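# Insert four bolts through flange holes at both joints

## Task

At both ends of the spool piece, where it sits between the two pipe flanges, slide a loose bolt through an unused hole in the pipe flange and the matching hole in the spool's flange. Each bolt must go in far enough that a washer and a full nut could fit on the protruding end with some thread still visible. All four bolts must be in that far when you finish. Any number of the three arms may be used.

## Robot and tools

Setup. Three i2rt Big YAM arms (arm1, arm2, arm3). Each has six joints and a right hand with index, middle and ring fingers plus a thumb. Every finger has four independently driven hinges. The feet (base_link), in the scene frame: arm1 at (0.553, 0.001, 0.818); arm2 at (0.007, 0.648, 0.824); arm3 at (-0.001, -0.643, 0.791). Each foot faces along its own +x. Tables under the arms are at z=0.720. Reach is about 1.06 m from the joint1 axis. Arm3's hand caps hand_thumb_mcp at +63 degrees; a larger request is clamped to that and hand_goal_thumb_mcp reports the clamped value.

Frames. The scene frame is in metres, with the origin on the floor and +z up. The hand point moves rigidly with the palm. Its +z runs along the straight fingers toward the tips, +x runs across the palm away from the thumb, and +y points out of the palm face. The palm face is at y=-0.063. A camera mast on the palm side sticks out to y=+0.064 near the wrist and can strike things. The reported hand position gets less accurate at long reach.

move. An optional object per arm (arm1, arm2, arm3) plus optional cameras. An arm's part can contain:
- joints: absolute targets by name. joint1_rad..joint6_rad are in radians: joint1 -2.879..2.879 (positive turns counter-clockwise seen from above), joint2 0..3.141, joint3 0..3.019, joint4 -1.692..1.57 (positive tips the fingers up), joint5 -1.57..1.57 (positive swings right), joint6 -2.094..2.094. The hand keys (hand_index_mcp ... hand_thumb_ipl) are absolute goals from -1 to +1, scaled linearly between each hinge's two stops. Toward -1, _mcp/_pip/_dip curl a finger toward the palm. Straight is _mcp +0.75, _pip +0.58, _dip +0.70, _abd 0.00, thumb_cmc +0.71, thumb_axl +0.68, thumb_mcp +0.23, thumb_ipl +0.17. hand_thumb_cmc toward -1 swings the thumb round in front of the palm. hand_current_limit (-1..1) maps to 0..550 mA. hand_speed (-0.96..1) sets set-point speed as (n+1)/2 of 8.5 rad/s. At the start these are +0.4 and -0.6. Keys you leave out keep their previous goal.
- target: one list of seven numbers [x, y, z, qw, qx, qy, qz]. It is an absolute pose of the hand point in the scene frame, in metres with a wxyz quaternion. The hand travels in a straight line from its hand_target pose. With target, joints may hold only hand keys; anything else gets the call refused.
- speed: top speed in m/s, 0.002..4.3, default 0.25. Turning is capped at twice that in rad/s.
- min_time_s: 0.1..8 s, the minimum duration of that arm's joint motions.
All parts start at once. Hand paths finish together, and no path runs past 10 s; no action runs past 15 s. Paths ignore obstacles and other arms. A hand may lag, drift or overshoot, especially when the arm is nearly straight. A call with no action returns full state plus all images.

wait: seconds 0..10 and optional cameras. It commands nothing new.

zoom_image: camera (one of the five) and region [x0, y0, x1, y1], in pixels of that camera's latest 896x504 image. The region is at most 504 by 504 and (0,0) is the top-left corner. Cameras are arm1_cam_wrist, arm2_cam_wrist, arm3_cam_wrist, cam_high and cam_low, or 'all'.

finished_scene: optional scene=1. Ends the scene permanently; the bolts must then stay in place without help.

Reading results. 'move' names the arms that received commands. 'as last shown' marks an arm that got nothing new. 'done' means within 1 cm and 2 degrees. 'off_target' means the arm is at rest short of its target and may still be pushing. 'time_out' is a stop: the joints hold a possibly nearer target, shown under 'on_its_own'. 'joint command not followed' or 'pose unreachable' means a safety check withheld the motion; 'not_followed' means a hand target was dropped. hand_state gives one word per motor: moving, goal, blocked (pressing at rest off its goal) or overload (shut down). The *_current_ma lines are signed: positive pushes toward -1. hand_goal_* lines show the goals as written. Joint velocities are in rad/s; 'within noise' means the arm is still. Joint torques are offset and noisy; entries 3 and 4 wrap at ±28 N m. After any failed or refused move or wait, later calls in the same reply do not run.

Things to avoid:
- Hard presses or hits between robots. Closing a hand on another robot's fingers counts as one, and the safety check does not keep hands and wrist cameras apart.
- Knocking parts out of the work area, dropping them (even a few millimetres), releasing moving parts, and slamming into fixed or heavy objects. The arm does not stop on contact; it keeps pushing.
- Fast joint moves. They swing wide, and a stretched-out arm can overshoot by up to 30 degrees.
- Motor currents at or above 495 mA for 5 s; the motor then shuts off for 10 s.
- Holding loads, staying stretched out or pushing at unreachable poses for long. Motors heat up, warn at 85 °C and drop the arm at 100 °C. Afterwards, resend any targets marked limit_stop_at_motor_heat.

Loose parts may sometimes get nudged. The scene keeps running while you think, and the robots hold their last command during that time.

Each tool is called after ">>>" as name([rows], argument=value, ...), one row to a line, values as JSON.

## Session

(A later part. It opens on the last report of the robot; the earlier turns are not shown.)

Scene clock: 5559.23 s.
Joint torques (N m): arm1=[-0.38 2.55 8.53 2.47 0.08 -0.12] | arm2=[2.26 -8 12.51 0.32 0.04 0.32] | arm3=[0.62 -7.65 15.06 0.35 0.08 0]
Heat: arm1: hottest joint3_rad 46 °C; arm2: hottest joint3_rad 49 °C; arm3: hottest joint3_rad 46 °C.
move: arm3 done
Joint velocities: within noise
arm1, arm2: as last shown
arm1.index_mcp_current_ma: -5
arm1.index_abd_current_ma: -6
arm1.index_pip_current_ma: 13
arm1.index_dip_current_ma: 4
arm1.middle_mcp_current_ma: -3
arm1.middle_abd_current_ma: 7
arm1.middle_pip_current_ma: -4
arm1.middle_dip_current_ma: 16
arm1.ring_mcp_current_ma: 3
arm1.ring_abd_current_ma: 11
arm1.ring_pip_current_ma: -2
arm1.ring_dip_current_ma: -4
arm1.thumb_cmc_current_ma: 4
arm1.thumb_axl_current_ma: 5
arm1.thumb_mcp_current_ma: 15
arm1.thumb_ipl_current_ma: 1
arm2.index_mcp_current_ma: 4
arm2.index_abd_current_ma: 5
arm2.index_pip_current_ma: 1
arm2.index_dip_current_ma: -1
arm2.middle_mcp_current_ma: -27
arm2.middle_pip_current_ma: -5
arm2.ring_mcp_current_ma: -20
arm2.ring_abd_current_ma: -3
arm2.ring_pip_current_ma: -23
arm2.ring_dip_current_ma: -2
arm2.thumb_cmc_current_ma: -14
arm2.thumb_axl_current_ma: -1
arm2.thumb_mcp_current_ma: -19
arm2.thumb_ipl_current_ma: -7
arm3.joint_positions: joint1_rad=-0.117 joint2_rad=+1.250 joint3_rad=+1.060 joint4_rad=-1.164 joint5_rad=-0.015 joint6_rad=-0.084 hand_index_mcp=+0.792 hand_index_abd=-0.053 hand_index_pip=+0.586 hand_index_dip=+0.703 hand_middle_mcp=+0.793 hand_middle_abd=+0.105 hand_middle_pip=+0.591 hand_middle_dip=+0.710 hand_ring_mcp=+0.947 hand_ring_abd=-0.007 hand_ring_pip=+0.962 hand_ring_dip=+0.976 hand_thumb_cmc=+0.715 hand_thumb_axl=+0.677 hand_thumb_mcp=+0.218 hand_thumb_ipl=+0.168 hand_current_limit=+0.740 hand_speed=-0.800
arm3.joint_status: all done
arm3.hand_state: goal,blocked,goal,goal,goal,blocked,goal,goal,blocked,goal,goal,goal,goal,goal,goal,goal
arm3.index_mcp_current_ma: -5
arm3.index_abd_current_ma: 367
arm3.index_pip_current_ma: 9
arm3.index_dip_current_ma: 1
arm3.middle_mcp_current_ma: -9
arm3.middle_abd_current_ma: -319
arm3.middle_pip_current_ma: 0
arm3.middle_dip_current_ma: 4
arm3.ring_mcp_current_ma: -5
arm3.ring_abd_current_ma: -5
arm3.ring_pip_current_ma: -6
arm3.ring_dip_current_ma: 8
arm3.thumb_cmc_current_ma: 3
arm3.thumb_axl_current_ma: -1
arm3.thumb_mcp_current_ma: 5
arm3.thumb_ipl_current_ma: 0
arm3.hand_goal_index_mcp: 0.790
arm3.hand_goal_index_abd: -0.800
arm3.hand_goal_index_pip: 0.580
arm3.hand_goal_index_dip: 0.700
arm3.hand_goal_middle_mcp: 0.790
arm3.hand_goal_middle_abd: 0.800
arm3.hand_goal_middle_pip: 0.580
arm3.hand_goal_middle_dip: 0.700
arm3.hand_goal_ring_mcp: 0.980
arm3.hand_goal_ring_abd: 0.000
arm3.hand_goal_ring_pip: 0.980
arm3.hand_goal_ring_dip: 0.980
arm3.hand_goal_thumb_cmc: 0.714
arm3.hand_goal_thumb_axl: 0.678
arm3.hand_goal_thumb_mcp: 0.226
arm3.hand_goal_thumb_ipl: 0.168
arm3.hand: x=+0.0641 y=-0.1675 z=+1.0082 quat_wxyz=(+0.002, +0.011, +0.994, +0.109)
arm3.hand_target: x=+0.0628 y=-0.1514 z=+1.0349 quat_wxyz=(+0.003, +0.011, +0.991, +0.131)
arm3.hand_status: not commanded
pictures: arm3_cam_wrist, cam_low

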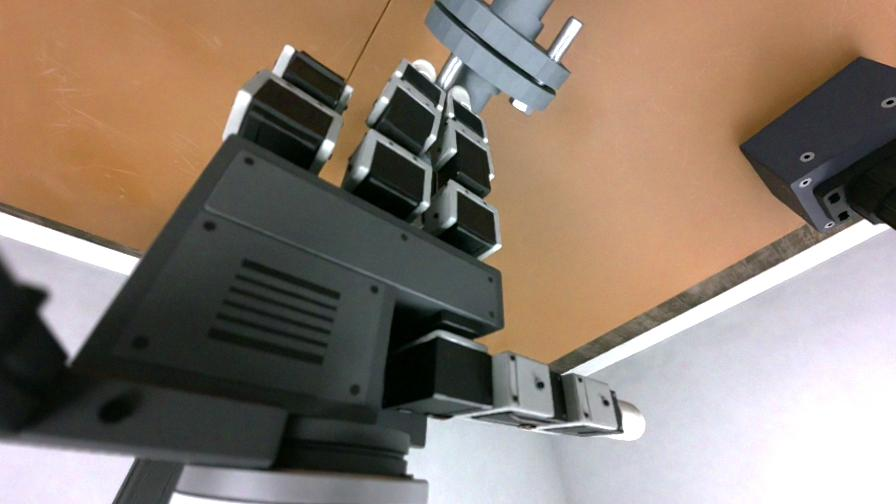

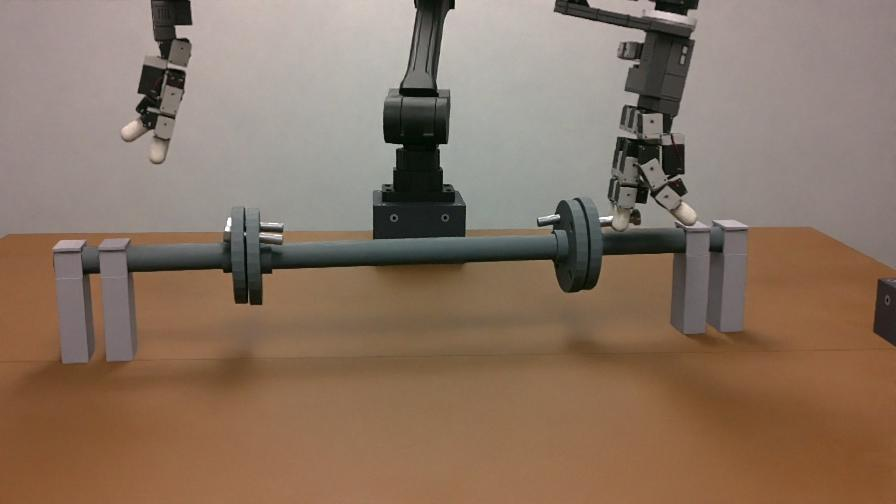

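>>> move(arm3={"joints": {"joint1_rad": -0.1055, "joint2_rad": 1.271, "joint3_rad": 1.132, "joint4_rad": -1.149}, "min_time_s": 1.0}, cameras=["cam_low", "arm3_cam_wrist"])

>>> zoom_image(camera="cam_low", region=[575, 190, 655, 250])

>>> zoom_image(camera="arm3_cam_wrist", region=[400, 0, 500, 120])

Scene clock: 5572.83 s.
Joint torques (N m): arm1=[-0.32 2.55 8.53 2.45 0.08 -0.12] | arm2=[2.26 -8 12.51 0.31 0.04 0.31] | arm3=[0.73 -7.77 15.09 1.31 0.08 0]
Heat: arm1: hottest joint3_rad 46 °C; arm2: hottest joint3_rad 49 °C; arm3: hottest joint3_rad 46 °C.
move: arm3 done
Joint velocities: within noise
arm1, arm2: as last shown
arm1.index_mcp_current_ma: 1
arm1.index_abd_current_ma: 7
arm1.index_pip_current_ma: -4
arm1.index_dip_current_ma: -8
arm1.middle_mcp_current_ma: 21
arm1.middle_abd_current_ma: -15
arm1.middle_pip_current_ma: -10
arm1.middle_dip_current_ma: -26
arm1.ring_mcp_current_ma: 17
arm1.ring_abd_current_ma: 1
arm1.ring_pip_current_ma: 17
arm1.ring_dip_current_ma: -7
arm1.thumb_cmc_current_ma: -16
arm1.thumb_axl_current_ma: -1
arm1.thumb_mcp_current_ma: 12
arm1.thumb_ipl_current_ma: 4
arm2.index_mcp_current_ma: 2
arm2.index_abd_current_ma: 2
arm2.index_pip_current_ma: 4
arm2.index_dip_current_ma: -9
arm2.middle_mcp_current_ma: -20
arm2.middle_abd_current_ma: -5
arm2.middle_pip_current_ma: -6
arm2.middle_dip_current_ma: 9
arm2.ring_mcp_current_ma: -21
arm2.ring_abd_current_ma: -7
arm2.ring_pip_current_ma: -24
arm2.ring_dip_current_ma: -4
arm2.thumb_cmc_current_ma: -13
arm2.thumb_axl_current_ma: 4
arm2.thumb_mcp_current_ma: -18
arm2.thumb_ipl_current_ma: -6
arm3.joint_positions: joint1_rad=-0.115 joint2_rad=+1.263 joint3_rad=+1.071 joint4_rad=-1.164 joint5_rad=-0.015 joint6_rad=-0.084 hand_index_mcp=+0.793 hand_index_abd=-0.053 hand_index_pip=+0.586 hand_index_dip=+0.703 hand_middle_mcp=+0.797 hand_middle_abd=+0.105 hand_middle_pip=+0.591 hand_middle_dip=+0.710 hand_ring_mcp=+0.947 hand_ring_abd=-0.007 hand_ring_pip=+0.962 hand_ring_dip=+0.976 hand_thumb_cmc=+0.715 hand_thumb_axl=+0.677 hand_thumb_mcp=+0.218 hand_thumb_ipl=+0.168 hand_current_limit=+0.740 hand_speed=-0.800
arm3.joint_status: all done
arm3.hand_state: goal,blocked,goal,goal,goal,blocked,goal,goal,blocked,goal,goal,goal,goal,goal,goal,goal
arm3.index_mcp_current_ma: 1
arm3.index_abd_current_ma: 367
arm3.index_pip_current_ma: 10
arm3.index_dip_current_ma: 0
arm3.middle_mcp_current_ma: -10
arm3.middle_abd_current_ma: -311
arm3.middle_pip_current_ma: 3
arm3.middle_dip_current_ma: 4
arm3.ring_mcp_current_ma: -4
arm3.ring_abd_current_ma: -8
arm3.ring_pip_current_ma: -10
arm3.ring_dip_current_ma: 1
arm3.thumb_cmc_current_ma: 3
arm3.thumb_axl_current_ma: -2
arm3.thumb_mcp_current_ma: -1
arm3.thumb_ipl_current_ma: 2
arm3.hand_goal_index_mcp: 0.790
arm3.hand_goal_index_abd: -0.800
arm3.hand_goal_index_pip: 0.580
arm3.hand_goal_index_dip: 0.700
arm3.hand_goal_middle_mcp: 0.790
arm3.hand_goal_middle_abd: 0.800
arm3.hand_goal_middle_pip: 0.580
arm3.hand_goal_middle_dip: 0.700
arm3.hand_goal_ring_mcp: 0.980
arm3.hand_goal_ring_abd: 0.000
arm3.hand_goal_ring_pip: 0.980
arm3.hand_goal_ring_dip: 0.980
arm3.hand_goal_thumb_cmc: 0.714
arm3.hand_goal_thumb_axl: 0.678
arm3.hand_goal_thumb_mcp: 0.226
arm3.hand_goal_thumb_ipl: 0.168
arm3.hand: x=+0.0638 y=-0.1631 z=+1.0077 quat_wxyz=(+0.002, +0.010, +0.994, +0.108)
arm3.hand_target: x=+0.0623 y=-0.1416 z=+1.0382 quat_wxyz=(+0.004, +0.010, +0.990, +0.142)
arm3.hand_status: not commanded
pictures: arm3_cam_wrist, cam_low

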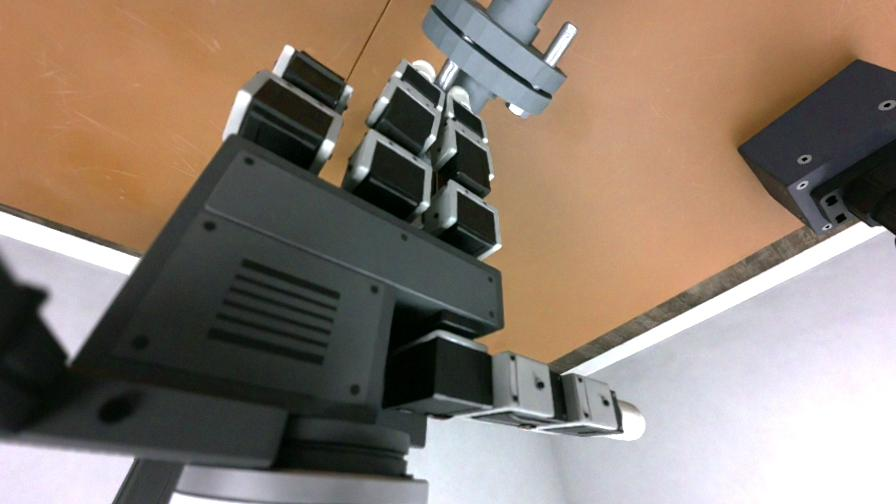

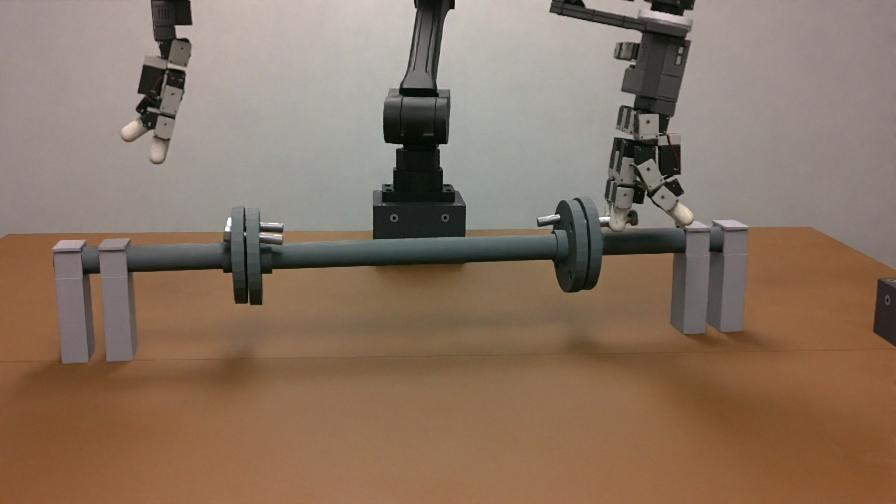

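Scaled by 6.300.

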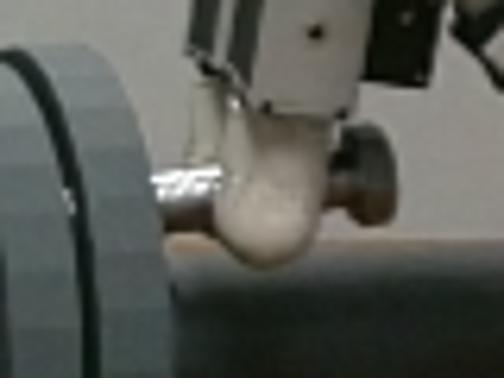

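Scaled by 4.200.

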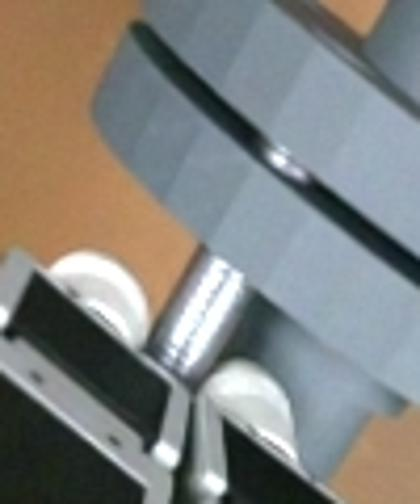

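>>> move(arm3={"joints": {"joint1_rad": -0.102, "joint2_rad": 1.2865, "joint3_rad": 1.1405, "joint4_rad": -1.1427}, "min_time_s": 1.0}, cameras=["cam_low", "arm3_cam_wrist"])

>>> zoom_image(camera="cam_low", region=[575, 190, 655, 250])

>>> zoom_image(camera="arm3_cam_wrist", region=[400, 0, 500, 120])

>>> zoom_image(camera="cam_low", region=[545, 195, 615, 265])

Scene clock: 5586.03 s.
Joint torques (N m): arm1=[-0.32 2.61 8.53 2.45 0.08 -0.12] | arm2=[2.26 -8 12.51 0.32 0.04 0.31] | arm3=[0.73 -7.88 15.13 1.52 0.08 0.01]
Heat: arm1: hottest joint3_rad 46 °C; arm2: hottest joint3_rad 49 °C; arm3: hottest joint3_rad 47 °C.
move: arm3 done
Joint velocities: within noise
arm1, arm2: as last shown
arm1.index_mcp_current_ma: 4
arm1.index_abd_current_ma: -5
arm1.index_pip_current_ma: 12
arm1.index_dip_current_ma: 7
arm1.middle_mcp_current_ma: 6
arm1.middle_abd_current_ma: 0
arm1.middle_pip_current_ma: -1
arm1.middle_dip_current_ma: -14
arm1.ring_mcp_current_ma: 4
arm1.ring_abd_current_ma: 11
arm1.ring_pip_current_ma: 6
arm1.ring_dip_current_ma: -12
arm1.thumb_cmc_current_ma: 0
arm1.thumb_axl_current_ma: 5
arm1.thumb_mcp_current_ma: 11
arm1.thumb_ipl_current_ma: -1
arm2.index_mcp_current_ma: 1
arm2.index_abd_current_ma: 5
arm2.index_pip_current_ma: 5
arm2.index_dip_current_ma: -1
arm2.middle_mcp_current_ma: -21
arm2.middle_abd_current_ma: -3
arm2.middle_pip_current_ma: -7
arm2.middle_dip_current_ma: 13
arm2.ring_mcp_current_ma: -24
arm2.ring_abd_current_ma: -3
arm2.ring_pip_current_ma: -22
arm2.ring_dip_current_ma: -7
arm2.thumb_cmc_current_ma: -9
arm2.thumb_axl_current_ma: -2
arm2.thumb_ipl_current_ma: 2
arm3.joint_positions: joint1_rad=-0.112 joint2_rad=+1.278 joint3_rad=+1.078 joint4_rad=-1.164 joint5_rad=-0.015 joint6_rad=-0.084 hand_index_mcp=+0.806 hand_index_abd=-0.053 hand_index_pip=+0.587 hand_index_dip=+0.703 hand_middle_mcp=+0.810 hand_middle_abd=+0.105 hand_middle_pip=+0.591 hand_middle_dip=+0.710 hand_ring_mcp=+0.947 hand_ring_abd=-0.007 hand_ring_pip=+0.962 hand_ring_dip=+0.976 hand_thumb_cmc=+0.715 hand_thumb_axl=+0.677 hand_thumb_mcp=+0.218 hand_thumb_ipl=+0.168 hand_current_limit=+0.740 hand_speed=-0.800
arm3.joint_status: all done
arm3.hand_state: goal,blocked,goal,goal,goal,blocked,goal,goal,blocked,goal,goal,goal,goal,goal,goal,goal
arm3.index_mcp_current_ma: 1
arm3.index_abd_current_ma: 367
arm3.index_pip_current_ma: 5
arm3.index_dip_current_ma: 7
arm3.middle_mcp_current_ma: -13
arm3.middle_abd_current_ma: -315
arm3.middle_pip_current_ma: 6
arm3.middle_dip_current_ma: -2
arm3.ring_mcp_current_ma: -6
arm3.ring_abd_current_ma: -16
arm3.ring_pip_current_ma: -13
arm3.ring_dip_current_ma: 1
arm3.thumb_cmc_current_ma: 5
arm3.thumb_axl_current_ma: -9
arm3.thumb_mcp_current_ma: 1
arm3.thumb_ipl_current_ma: 5
arm3.hand_goal_index_mcp: 0.790
arm3.hand_goal_index_abd: -0.800
arm3.hand_goal_index_pip: 0.580
arm3.hand_goal_index_dip: 0.700
arm3.hand_goal_middle_mcp: 0.790
arm3.hand_goal_middle_abd: 0.800
arm3.hand_goal_middle_pip: 0.580
arm3.hand_goal_middle_dip: 0.700
arm3.hand_goal_ring_mcp: 0.980
arm3.hand_goal_ring_abd: 0.000
arm3.hand_goal_ring_pip: 0.980
arm3.hand_goal_ring_dip: 0.980
arm3.hand_goal_thumb_cmc: 0.714
arm3.hand_goal_thumb_axl: 0.678
arm3.hand_goal_thumb_mcp: 0.226
arm3.hand_goal_thumb_ipl: 0.168
arm3.hand: x=+0.0627 y=-0.1596 z=+1.0047 quat_wxyz=(+0.001, +0.009, +0.994, +0.105)
arm3.hand_target: x=+0.0613 y=-0.1361 z=+1.0360 quat_wxyz=(+0.004, +0.008, +0.990, +0.142)
arm3.hand_status: not commanded
pictures: arm3_cam_wrist, cam_low

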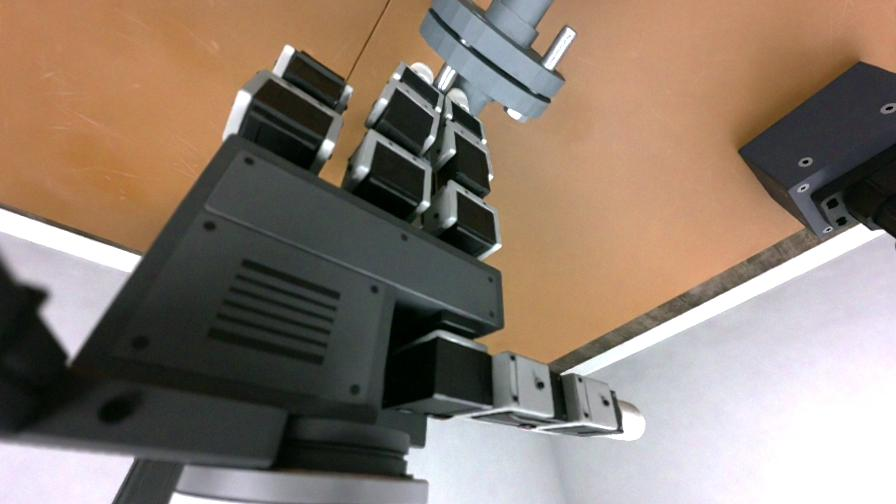

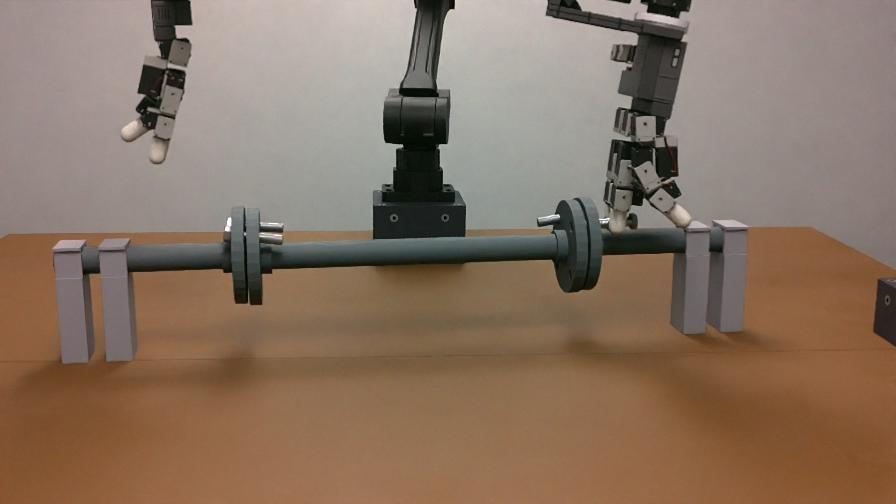

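Scaled by 6.300.

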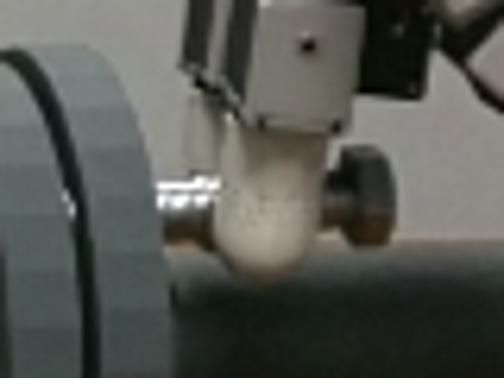

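Scaled by 4.200.

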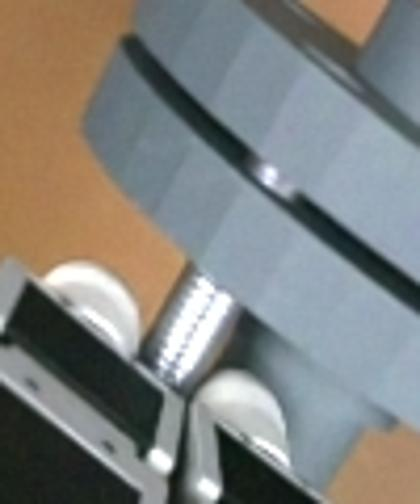

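Scaled by 7.200.

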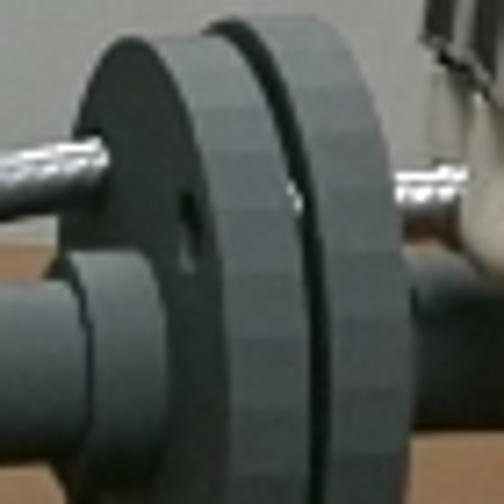

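>>> move(arm3={"joints": {"joint1_rad": -0.102, "joint2_rad": 1.249, "joint3_rad": 1.145, "joint4_rad": -1.152}, "min_time_s": 1.0}, cameras=["cam_low", "arm3_cam_wrist"])

>>> zoom_image(camera="cam_low", region=[575, 190, 655, 250])

>>> zoom_image(camera="cam_low", region=[525, 195, 595, 245])

Scene clock: 5670.07 s.
Joint torques (N m): arm1=[-0.32 2.55 8.53 2.47 0.08 -0.12] | arm2=[2.26 -8 12.52 0.32 0.04 0.31] | arm3=[0.73 -10.29 15.38 1.18 0.08 0.01]
Heat: arm1: hottest joint3_rad 46 °C; arm2: hottest joint3_rad 49 °C; arm3: hottest joint3_rad 45 °C.
move: arm3 done
Joint velocities: within noise
arm1.joint_positions: joint1_rad=-0.143 joint2_rad=+0.611 joint3_rad=+1.333 joint4_rad=-1.370 joint5_rad=-0.068 joint6_rad=+1.161 hand_index_mcp=+0.753 hand_index_abd=+0.000 hand_index_pip=+0.577 hand_index_dip=+0.696 hand_middle_mcp=+0.753 hand_middle_abd=+0.000 hand_middle_pip=+0.577 hand_middle_dip=+0.696 hand_ring_mcp=+0.754 hand_ring_abd=+0.000 hand_ring_pip=+0.577 hand_ring_dip=+0.696 hand_thumb_cmc=+0.714 hand_thumb_axl=+0.677 hand_thumb_mcp=+0.225 hand_thumb_ipl=+0.168 hand_current_limit=+0.400 hand_speed=-0.600
arm1.joint_status: not commanded
arm1.hand_state: goal,goal,goal,goal,goal,goal,goal,goal,goal,goal,goal,goal,goal,goal,goal,goal
arm1.index_mcp_current_ma: 9
arm1.index_abd_current_ma: -13
arm1.index_pip_current_ma: -6
arm1.index_dip_current_ma: 2
arm1.middle_mcp_current_ma: 17
arm1.middle_abd_current_ma: -8
arm1.middle_pip_current_ma: -7
arm1.middle_dip_current_ma: 5
arm1.ring_mcp_current_ma: 21
arm1.ring_abd_current_ma: -4
arm1.ring_pip_current_ma: 6
arm1.ring_dip_current_ma: -3
arm1.thumb_cmc_current_ma: 5
arm1.thumb_axl_current_ma: -6
arm1.thumb_mcp_current_ma: 7
arm1.thumb_ipl_current_ma: 0
arm1.hand_goal_index_mcp: 0.754
arm1.hand_goal_index_abd: 0.000
arm1.hand_goal_index_pip: 0.576
arm1.hand_goal_index_dip: 0.696
arm1.hand_goal_middle_mcp: 0.754
arm1.hand_goal_middle_abd: 0.000
arm1.hand_goal_middle_pip: 0.576
arm1.hand_goal_middle_dip: 0.696
arm1.hand_goal_ring_mcp: 0.754
arm1.hand_goal_ring_abd: 0.000
arm1.hand_goal_ring_pip: 0.576
arm1.hand_goal_ring_dip: 0.696
arm1.hand_goal_thumb_cmc: 0.714
arm1.hand_goal_thumb_axl: 0.678
arm1.hand_goal_thumb_mcp: 0.226
arm1.hand_goal_thumb_ipl: 0.168
arm1.hand: x=+0.3141 y=+0.0975 z=+1.3322 quat_wxyz=(+0.435, +0.150, -0.883, -0.092)
arm1.hand_target: x=+0.3163 y=+0.0987 z=+1.3429 quat_wxyz=(+0.445, +0.147, -0.878, -0.096)
arm1.hand_status: not commanded
arm2.joint_positions: joint1_rad=+0.328 joint2_rad=+1.291 joint3_rad=+1.217 joint4_rad=-1.464 joint5_rad=-0.001 joint6_rad=+0.078 hand_index_mcp=+0.992 hand_index_abd=-0.022 hand_index_pip=+0.591 hand_index_dip=+0.708 hand_middle_mcp=+0.948 hand_middle_abd=-0.018 hand_middle_pip=+0.958 hand_middle_dip=+0.970 hand_ring_mcp=+0.933 hand_ring_abd=-0.008 hand_ring_pip=+0.944 hand_ring_dip=+0.970 hand_thumb_cmc=+0.706 hand_thumb_axl=+0.676 hand_thumb_mcp=+0.204 hand_thumb_ipl=+0.173 hand_current_limit=+0.740 hand_speed=-0.600
arm2.joint_status: not commanded
arm2.hand_state: goal,blocked,goal,goal,blocked,goal,blocked,goal,blocked,goal,blocked,goal,goal,goal,blocked,goal
arm2.index_mcp_current_ma: 4
arm2.index_abd_current_ma: -2
arm2.index_pip_current_ma: 10
arm2.index_dip_current_ma: 2
arm2.middle_mcp_current_ma: -22
arm2.middle_abd_current_ma: -2
arm2.middle_pip_current_ma: -9
arm2.middle_dip_current_ma: 13
arm2.ring_mcp_current_ma: -22
arm2.ring_abd_current_ma: -9
arm2.ring_pip_current_ma: -20
arm2.ring_dip_current_ma: -5
arm2.thumb_cmc_current_ma: -15
arm2.thumb_axl_current_ma: 0
arm2.thumb_mcp_current_ma: -20
arm2.thumb_ipl_current_ma: -6
arm2.hand_goal_index_mcp: 1.000
arm2.hand_goal_index_abd: 0.000
arm2.hand_goal_index_pip: 0.580
arm2.hand_goal_index_dip: 0.700
arm2.hand_goal_middle_mcp: 0.980
arm2.hand_goal_middle_abd: 0.000
arm2.hand_goal_middle_pip: 0.980
arm2.hand_goal_middle_dip: 0.980
arm2.hand_goal_ring_mcp: 0.980
arm2.hand_goal_ring_abd: 0.000
arm2.hand_goal_ring_pip: 0.980
arm2.hand_goal_ring_dip: 0.980
arm2.hand_goal_thumb_cmc: 0.714
arm2.hand_goal_thumb_axl: 0.678
arm2.hand_goal_thumb_mcp: 0.226
arm2.hand_goal_thumb_ipl: 0.168
arm2.hand: x=+0.1140 y=+0.2066 z=+1.0673 quat_wxyz=(+0.020, +0.994, +0.111, +0.002)
arm2.hand_target: x=+0.1178 y=+0.2006 z=+1.0899 quat_wxyz=(+0.040, +0.994, +0.106, +0.005)
arm2.hand_status: not commanded
arm3.joint_positions: joint1_rad=-0.112 joint2_rad=+1.271 joint3_rad=+1.081 joint4_rad=-1.164 joint5_rad=-0.015 joint6_rad=-0.084 hand_index_mcp=+0.811 hand_index_abd=-0.053 hand_index_pip=+0.589 hand_index_dip=+0.703 hand_middle_mcp=+0.817 hand_middle_abd=+0.105 hand_middle_pip=+0.591 hand_middle_dip=+0.710 hand_ring_mcp=+0.947 hand_ring_abd=-0.007 hand_ring_pip=+0.962 hand_ring_dip=+0.976 hand_thumb_cmc=+0.715 hand_thumb_axl=+0.677 hand_thumb_mcp=+0.218 hand_thumb_ipl=+0.168 hand_current_limit=+0.740 hand_speed=-0.800
arm3.joint_status: all done
arm3.hand_state: blocked,blocked,goal,goal,blocked,blocked,goal,goal,blocked,goal,goal,goal,goal,goal,goal,goal
arm3.index_mcp_current_ma: -2
arm3.index_abd_current_ma: 366
arm3.index_pip_current_ma: 7
arm3.index_dip_current_ma: 7
arm3.middle_mcp_current_ma: -6
arm3.middle_abd_current_ma: -313
arm3.middle_pip_current_ma: 7
arm3.middle_dip_current_ma: 3
arm3.ring_mcp_current_ma: -3
arm3.ring_abd_current_ma: -7
arm3.ring_pip_current_ma: -6
arm3.ring_dip_current_ma: -1
arm3.thumb_cmc_current_ma: 6
arm3.thumb_axl_current_ma: 1
arm3.thumb_mcp_current_ma: 3
arm3.thumb_ipl_current_ma: 4
arm3.hand_goal_index_mcp: 0.790
arm3.hand_goal_index_abd: -0.800
arm3.hand_goal_index_pip: 0.580
arm3.hand_goal_index_dip: 0.700
arm3.hand_goal_middle_mcp: 0.790
arm3.hand_goal_middle_abd: 0.800
arm3.hand_goal_middle_pip: 0.580
arm3.hand_goal_middle_dip: 0.700
arm3.hand_goal_ring_mcp: 0.980
arm3.hand_goal_ring_abd: 0.000
arm3.hand_goal_ring_pip: 0.980
arm3.hand_goal_ring_dip: 0.980
arm3.hand_goal_thumb_cmc: 0.714
arm3.hand_goal_thumb_axl: 0.678
arm3.hand_goal_thumb_mcp: 0.226
arm3.hand_goal_thumb_ipl: 0.168
arm3.hand: x=+0.0626 y=-0.1593 z=+1.0091 quat_wxyz=(+0.002, +0.008, +0.994, +0.109)
arm3.hand_target: x=+0.0606 y=-0.1414 z=+1.0553 quat_wxyz=(+0.005, +0.008, +0.987, +0.158)
arm3.hand_status: not commanded
pictures: arm3_cam_wrist, cam_low

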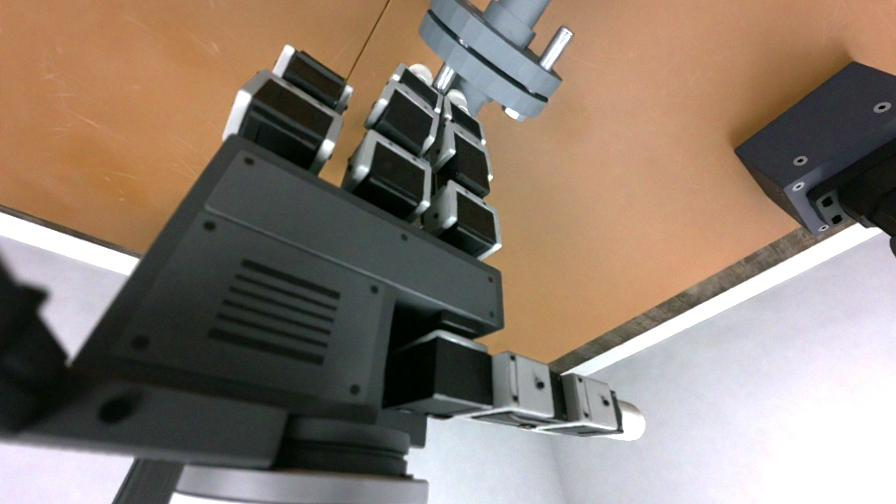

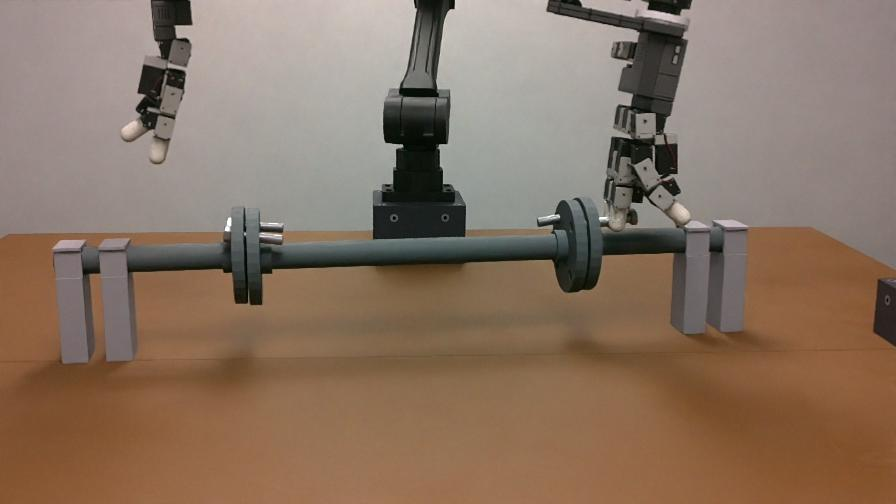

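Scaled by 6.300.

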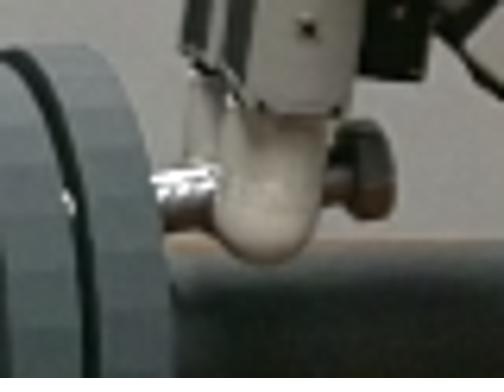

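Scaled by 7.200.

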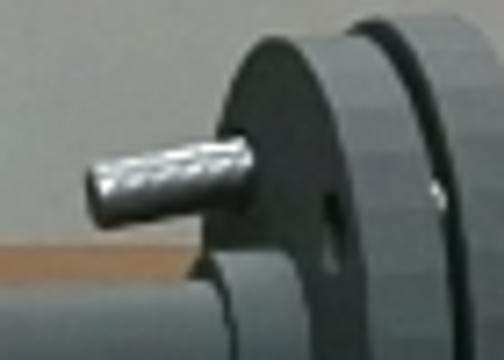

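>>> move(arm1={"joints": {"joint1_rad": 0.16, "joint4_rad": -0.72, "joint5_rad": 0.0, "joint6_rad": 0.0, "hand_ring_mcp": 0.98, "hand_ring_pip": 0.9, "hand_ring_dip": 0.9}, "min_time_s": 3}, cameras=["cam_high", "arm1_cam_wrist"])

Scene clock: 5743.37 s.
Joint torques (N m): arm1=[0.85 2.14 8.85 3.41 0.16 -0.2] | arm2=[2.26 -8 12.51 0.32 0.04 0.31] | arm3=[0.79 -10.29 15.35 1.2 0.08 0.01]
Heat: arm1: hottest joint3_rad 46 °C; arm2: hottest joint3_rad 49 °C; arm3: hottest joint3_rad 50 °C.
move: arm1 done
Joint velocities: within noise
arm1.joint_positions: joint1_rad=+0.152 joint2_rad=+0.611 joint3_rad=+1.333 joint4_rad=-0.740 joint5_rad=-0.002 joint6_rad=+0.008 hand_index_mcp=+0.772 hand_index_abd=+0.000 hand_index_pip=+0.577 hand_index_dip=+0.696 hand_middle_mcp=+0.770 hand_middle_abd=+0.000 hand_middle_pip=+0.577 hand_middle_dip=+0.696 hand_ring_mcp=+0.993 hand_ring_abd=+0.000 hand_ring_pip=+0.903 hand_ring_dip=+0.899 hand_thumb_cmc=+0.732 hand_thumb_axl=+0.677 hand_thumb_mcp=+0.225 hand_thumb_ipl=+0.168 hand_current_limit=+0.400 hand_speed=-0.600
arm1.joint_status: all done
arm1.hand_state: goal,goal,goal,goal,goal,goal,goal,goal,goal,goal,goal,goal,goal,goal,goal,goal
arm1.index_mcp_current_ma: -6
arm1.index_abd_current_ma: 12
arm1.index_pip_current_ma: 0
arm1.index_dip_current_ma: 1
arm1.middle_mcp_current_ma: 4
arm1.middle_abd_current_ma: -19
arm1.middle_pip_current_ma: -8
arm1.middle_dip_current_ma: 0
arm1.ring_mcp_current_ma: 0
arm1.ring_abd_current_ma: -9
arm1.ring_pip_current_ma: -12
arm1.ring_dip_current_ma: 3
arm1.thumb_cmc_current_ma: -12
arm1.thumb_axl_current_ma: 25
arm1.thumb_mcp_current_ma: -14
arm1.thumb_ipl_current_ma: 5
arm1.hand_goal_index_mcp: 0.754
arm1.hand_goal_index_abd: 0.000
arm1.hand_goal_index_pip: 0.576
arm1.hand_goal_index_dip: 0.696
arm1.hand_goal_middle_mcp: 0.754
arm1.hand_goal_middle_abd: 0.000
arm1.hand_goal_middle_pip: 0.576
arm1.hand_goal_middle_dip: 0.696
arm1.hand_goal_ring_mcp: 0.980
arm1.hand_goal_ring_abd: 0.000
arm1.hand_goal_ring_pip: 0.900
arm1.hand_goal_ring_dip: 0.900
arm1.hand_goal_thumb_cmc: 0.714
arm1.hand_goal_thumb_axl: 0.678
arm1.hand_goal_thumb_mcp: 0.226
arm1.hand_goal_thumb_ipl: 0.168
arm1.hand: x=+0.2638 y=-0.0373 z=+1.5530 quat_wxyz=(+0.536, +0.551, -0.456, -0.448)
arm1.hand_target: x=+0.2723 y=-0.0384 z=+1.5685 quat_wxyz=(+0.546, +0.544, -0.444, -0.457)
arm1.hand_status: not commanded
arm2, arm3: as last shown
arm2.index_mcp_current_ma: -1
arm2.index_abd_current_ma: 0
arm2.index_pip_current_ma: 6
arm2.index_dip_current_ma: -8
arm2.middle_mcp_current_ma: -24
arm2.middle_abd_current_ma: 0
arm2.middle_pip_current_ma: -11
arm2.middle_dip_current_ma: 0
arm2.ring_mcp_current_ma: -19
arm2.ring_pip_current_ma: -18
arm2.ring_dip_current_ma: -1
arm2.thumb_cmc_current_ma: -12
arm2.thumb_axl_current_ma: -3
arm2.thumb_ipl_current_ma: -4
arm3.index_pip_current_ma: 6
arm3.index_dip_current_ma: 8
arm3.middle_mcp_current_ma: -11
arm3.middle_abd_current_ma: -319
arm3.middle_pip_current_ma: 4
arm3.ring_mcp_current_ma: -6
arm3.ring_abd_current_ma: -9
arm3.ring_pip_current_ma: -11
arm3.ring_dip_current_ma: -6
arm3.thumb_cmc_current_ma: 4
arm3.thumb_axl_current_ma: -5
arm3.thumb_mcp_current_ma: 1
arm3.thumb_ipl_current_ma: 5
pictures: arm1_cam_wrist, cam_high

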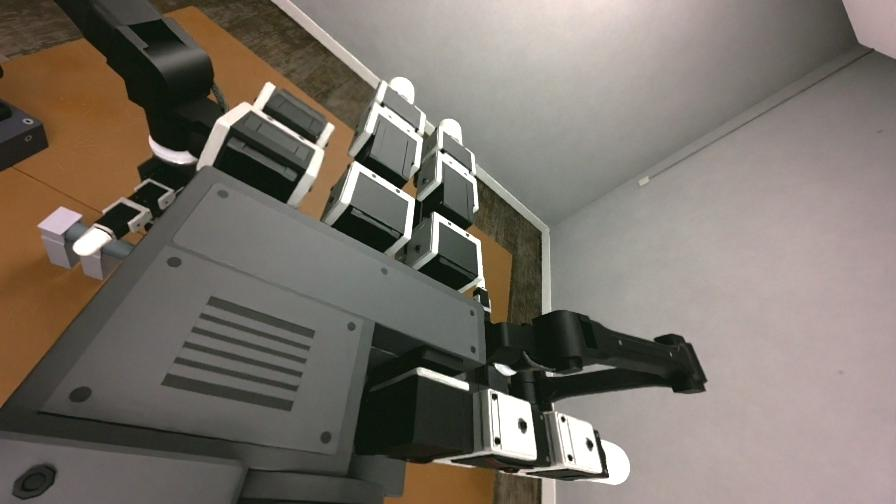

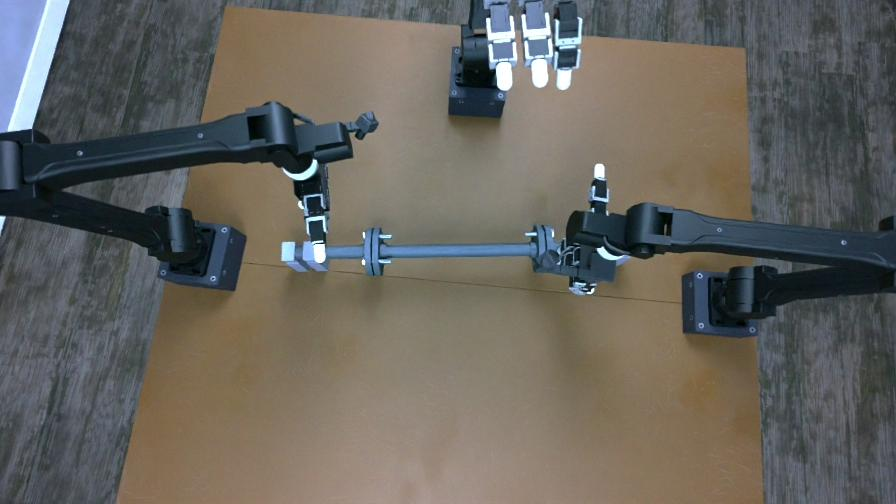

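>>> move(arm1={"joints": {"joint1_rad": 0.116, "joint2_rad": 1.055, "joint3_rad": 1.048, "joint4_rad": -1.564, "joint5_rad": 0.0, "joint6_rad": 0.0, "hand_ring_mcp": 0.75, "hand_ring_pip": -0.737, "hand_ring_dip": 0.7, "hand_index_pip": -0.737, "hand_index_dip": 0.7, "hand_index_mcp": 0.75, "hand_middle_pip": -0.737, "hand_middle_dip": 0.7, "hand_middle_mcp": 0.75, "hand_current_limit": 0.74}, "min_time_s": 4}, cameras=["all"])

Scene clock: 5862.20 s.
Joint torques (N m): arm1=[-0.73 -2.73 7.24 0.34 0.24 -0.12] | arm2=[2.32 -8 12.51 0.32 0.04 0.31] | arm3=[0.67 -10.29 15.38 1.18 0.07 0]
Heat: arm1: hottest joint3_rad 46 °C; arm2: hottest joint3_rad 49 °C; arm3: hottest joint3_rad 51 °C.
move: arm1 done
Joint velocities: within noise
arm1.joint_positions: joint1_rad=+0.125 joint2_rad=+1.049 joint3_rad=+1.053 joint4_rad=-1.555 joint5_rad=-0.002 joint6_rad=+0.007 hand_index_mcp=+0.762 hand_index_abd=+0.000 hand_index_pip=-0.728 hand_index_dip=+0.696 hand_middle_mcp=+0.761 hand_middle_abd=+0.000 hand_middle_pip=-0.728 hand_middle_dip=+0.696 hand_ring_mcp=+0.760 hand_ring_abd=+0.000 hand_ring_pip=-0.728 hand_ring_dip=+0.702 hand_thumb_cmc=+0.716 hand_thumb_axl=+0.677 hand_thumb_mcp=+0.221 hand_thumb_ipl=+0.168 hand_current_limit=+0.740 hand_speed=-0.600
arm1.joint_status: all done
arm1.hand_state: goal,goal,goal,goal,goal,goal,goal,goal,goal,goal,goal,goal,goal,goal,goal,goal
arm1.index_mcp_current_ma: 1
arm1.index_abd_current_ma: 9
arm1.index_pip_current_ma: 7
arm1.index_dip_current_ma: 1
arm1.middle_mcp_current_ma: 5
arm1.middle_abd_current_ma: -1
arm1.middle_pip_current_ma: -13
arm1.middle_dip_current_ma: -3
arm1.ring_mcp_current_ma: 2
arm1.ring_abd_current_ma: 5
arm1.ring_pip_current_ma: 21
arm1.ring_dip_current_ma: -3
arm1.thumb_cmc_current_ma: 11
arm1.thumb_axl_current_ma: 13
arm1.thumb_mcp_current_ma: 10
arm1.thumb_ipl_current_ma: 2
arm1.hand_goal_index_mcp: 0.750
arm1.hand_goal_index_abd: 0.000
arm1.hand_goal_index_pip: -0.736
arm1.hand_goal_index_dip: 0.700
arm1.hand_goal_middle_mcp: 0.750
arm1.hand_goal_middle_abd: 0.000
arm1.hand_goal_middle_pip: -0.736
arm1.hand_goal_middle_dip: 0.700
arm1.hand_goal_ring_mcp: 0.750
arm1.hand_goal_ring_abd: 0.000
arm1.hand_goal_ring_pip: -0.736
arm1.hand_goal_ring_dip: 0.700
arm1.hand_goal_thumb_cmc: 0.714
arm1.hand_goal_thumb_axl: 0.678
arm1.hand_goal_thumb_mcp: 0.226
arm1.hand_goal_thumb_ipl: 0.168
arm1.hand: x=+0.1892 y=-0.0348 z=+1.0648 quat_wxyz=(+0.002, +0.757, -0.653, -0.008)
arm1.hand_target: x=+0.1914 y=-0.0314 z=+1.0596 quat_wxyz=(-0.007, +0.757, -0.654, -0.002)
arm1.hand_status: not commanded
arm2, arm3: as last shown
arm2.index_mcp_current_ma: 2
arm2.index_abd_current_ma: 7
arm2.index_dip_current_ma: 0
arm2.middle_mcp_current_ma: -25
arm2.middle_abd_current_ma: -4
arm2.middle_pip_current_ma: -9
arm2.middle_dip_current_ma: 4
arm2.ring_mcp_current_ma: -16
arm2.ring_abd_current_ma: -5
arm2.ring_pip_current_ma: -24
arm2.ring_dip_current_ma: -5
arm2.thumb_cmc_current_ma: -15
arm2.thumb_axl_current_ma: 5
arm2.thumb_mcp_current_ma: -14
arm2.thumb_ipl_current_ma: -1
arm3.index_mcp_current_ma: 2
arm3.index_pip_current_ma: 7
arm3.index_dip_current_ma: 2
arm3.middle_mcp_current_ma: -10
arm3.middle_abd_current_ma: -314
arm3.middle_pip_current_ma: 6
arm3.middle_dip_current_ma: 5
arm3.ring_mcp_current_ma: -4
arm3.ring_abd_current_ma: -10
arm3.ring_pip_current_ma: -3
arm3.ring_dip_current_ma: 5
arm3.thumb_cmc_current_ma: 10
arm3.thumb_axl_current_ma: -4
arm3.thumb_mcp_current_ma: 4
arm3.thumb_ipl_current_ma: 3
pictures: arm1_cam_wrist, arm2_cam_wrist, arm3_cam_wrist, cam_high, cam_low

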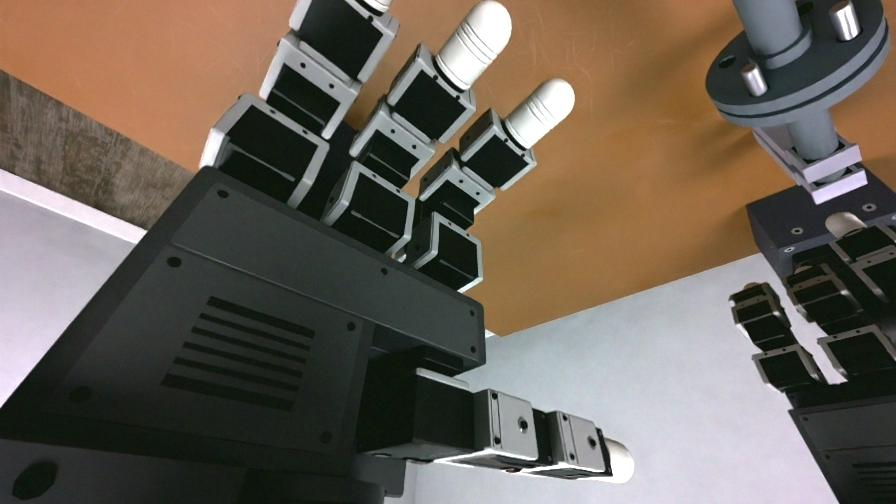

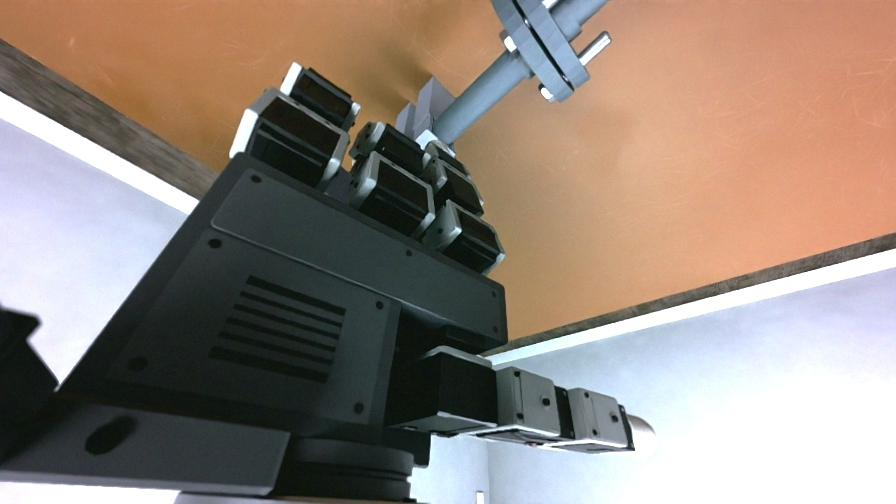

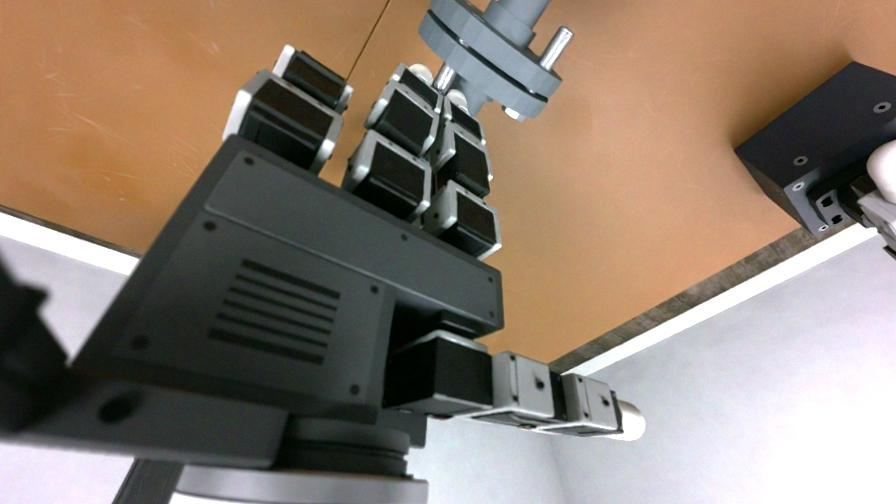

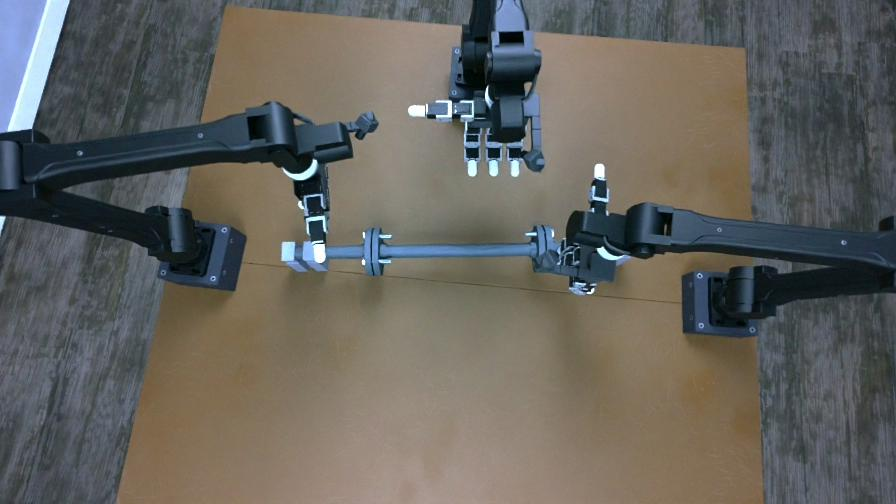

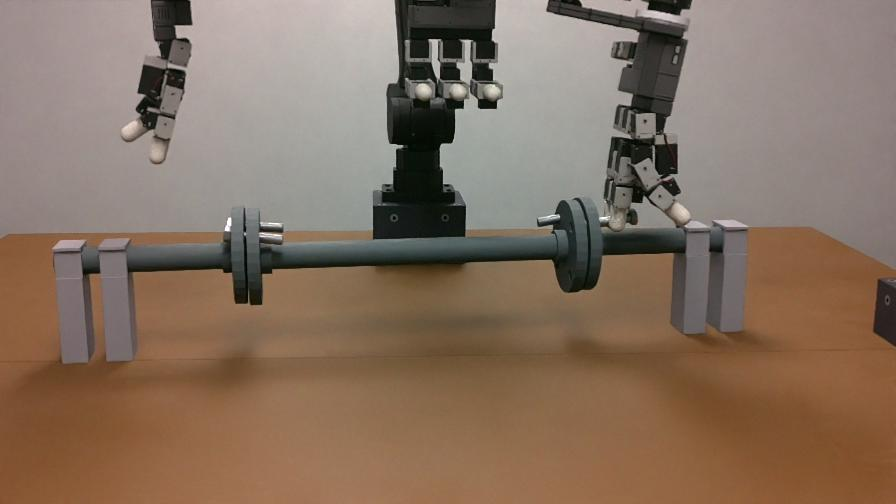

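>>> zoom_image(camera="arm1_cam_wrist", region=[690, 0, 896, 150])

Scaled by 2.447.

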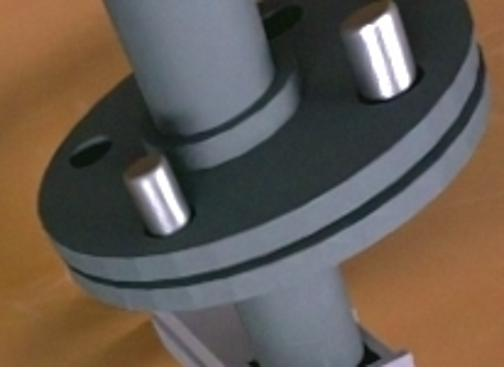

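>>> move(arm1={"joints": {"joint1_rad": 0.116, "joint2_rad": 1.267, "joint3_rad": 0.6175, "joint4_rad": -0.921}, "min_time_s": 3.5}, cameras=["cam_low", "cam_high", "arm1_cam_wrist"])

Scene clock: 5894.67 s.
Joint torques (N m): arm1=[-0.67 -3.37 5.63 1.02 0.24 -0.12] | arm2=[2.26 -8 12.51 0.32 0.04 0.32] | arm3=[0.67 -10.29 15.35 1.18 0.08 0.01]
Heat: arm1: hottest joint3_rad 45 °C; arm2: hottest joint3_rad 49 °C; arm3: hottest joint3_rad 51 °C.
move: arm1 done
Joint velocities: within noise
arm1.joint_positions: joint1_rad=+0.125 joint2_rad=+1.258 joint3_rad=+0.623 joint4_rad=-0.931 joint5_rad=-0.002 joint6_rad=+0.007 hand_index_mcp=+0.761 hand_index_abd=+0.000 hand_index_pip=-0.728 hand_index_dip=+0.696 hand_middle_mcp=+0.760 hand_middle_abd=+0.000 hand_middle_pip=-0.728 hand_middle_dip=+0.696 hand_ring_mcp=+0.759 hand_ring_abd=+0.000 hand_ring_pip=-0.728 hand_ring_dip=+0.702 hand_thumb_cmc=+0.716 hand_thumb_axl=+0.677 hand_thumb_mcp=+0.221 hand_thumb_ipl=+0.168 hand_current_limit=+0.740 hand_speed=-0.600
arm1.joint_status: all done
arm1.hand_state: goal,goal,goal,goal,goal,goal,goal,goal,goal,goal,goal,goal,goal,goal,goal,goal
arm1.index_mcp_current_ma: -4
arm1.index_abd_current_ma: -8
arm1.index_pip_current_ma: 15
arm1.index_dip_current_ma: -6
arm1.middle_mcp_current_ma: -3
arm1.middle_abd_current_ma: -15
arm1.middle_pip_current_ma: -4
arm1.middle_dip_current_ma: -8
arm1.ring_mcp_current_ma: 16
arm1.ring_abd_current_ma: 5
arm1.ring_pip_current_ma: 13
arm1.ring_dip_current_ma: 0
arm1.thumb_cmc_current_ma: -3
arm1.thumb_axl_current_ma: 16
arm1.thumb_mcp_current_ma: -1
arm1.thumb_ipl_current_ma: -6
arm1.hand_goal_index_mcp: 0.750
arm1.hand_goal_index_abd: 0.000
arm1.hand_goal_index_pip: -0.736
arm1.hand_goal_index_dip: 0.700
arm1.hand_goal_middle_mcp: 0.750
arm1.hand_goal_middle_abd: 0.000
arm1.hand_goal_middle_pip: -0.736
arm1.hand_goal_middle_dip: 0.700
arm1.hand_goal_ring_mcp: 0.750
arm1.hand_goal_ring_abd: 0.000
arm1.hand_goal_ring_pip: -0.736
arm1.hand_goal_ring_dip: 0.700
arm1.hand_goal_thumb_cmc: 0.714
arm1.hand_goal_thumb_axl: 0.678
arm1.hand_goal_thumb_mcp: 0.226
arm1.hand_goal_thumb_ipl: 0.168
arm1.hand: x=+0.1901 y=-0.0320 z=+0.8544 quat_wxyz=(-0.004, +0.757, -0.653, -0.003)
arm1.hand_target: x=+0.1908 y=-0.0289 z=+0.8500 quat_wxyz=(-0.006, +0.757, -0.654, -0.003)
arm1.hand_status: not commanded
arm2, arm3: as last shown
arm2.index_abd_current_ma: 0
arm2.index_pip_current_ma: 3
arm2.index_dip_current_ma: -6
arm2.middle_mcp_current_ma: -24
arm2.middle_abd_current_ma: -3
arm2.middle_pip_current_ma: -10
arm2.middle_dip_current_ma: 8
arm2.ring_mcp_current_ma: -21
arm2.ring_abd_current_ma: -9
arm2.ring_pip_current_ma: -17
arm2.thumb_cmc_current_ma: -11
arm2.thumb_axl_current_ma: -3
arm2.thumb_mcp_current_ma: -17
arm2.thumb_ipl_current_ma: -6
arm3.index_mcp_current_ma: 1
arm3.index_abd_current_ma: 365
arm3.index_pip_current_ma: 9
arm3.index_dip_current_ma: 8
arm3.middle_mcp_current_ma: -8
arm3.middle_abd_current_ma: -320
arm3.middle_pip_current_ma: 1
arm3.middle_dip_current_ma: 1
arm3.ring_mcp_current_ma: -8
arm3.ring_abd_current_ma: -12
arm3.ring_pip_current_ma: -5
arm3.ring_dip_current_ma: -5
arm3.thumb_cmc_current_ma: 6
arm3.thumb_axl_current_ma: 1
arm3.thumb_mcp_current_ma: -1
arm3.thumb_ipl_current_ma: 9
pictures: arm1_cam_wrist, cam_high, cam_low

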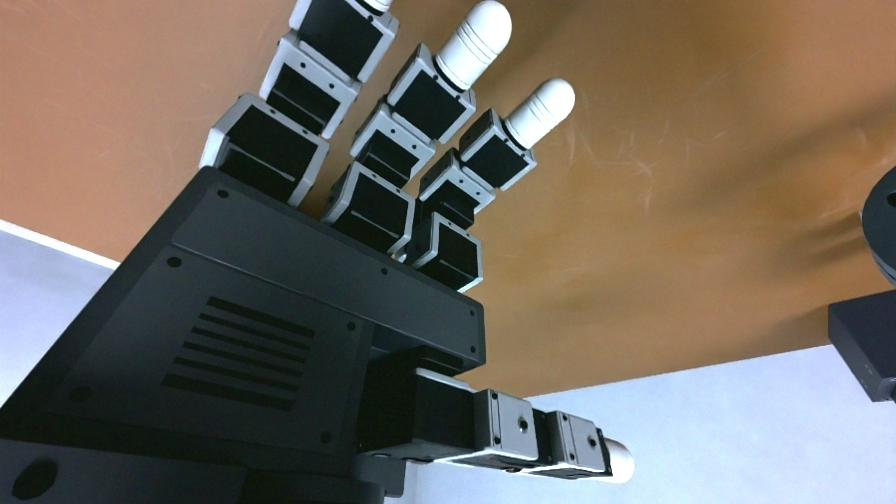

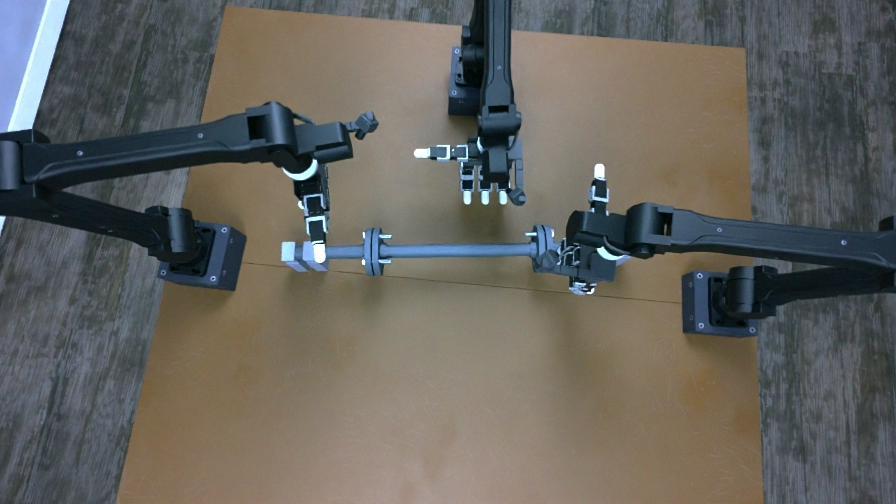

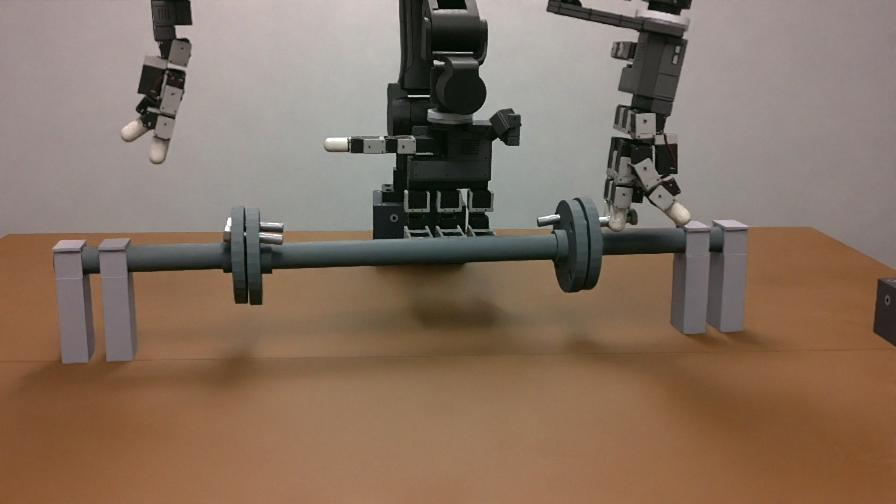

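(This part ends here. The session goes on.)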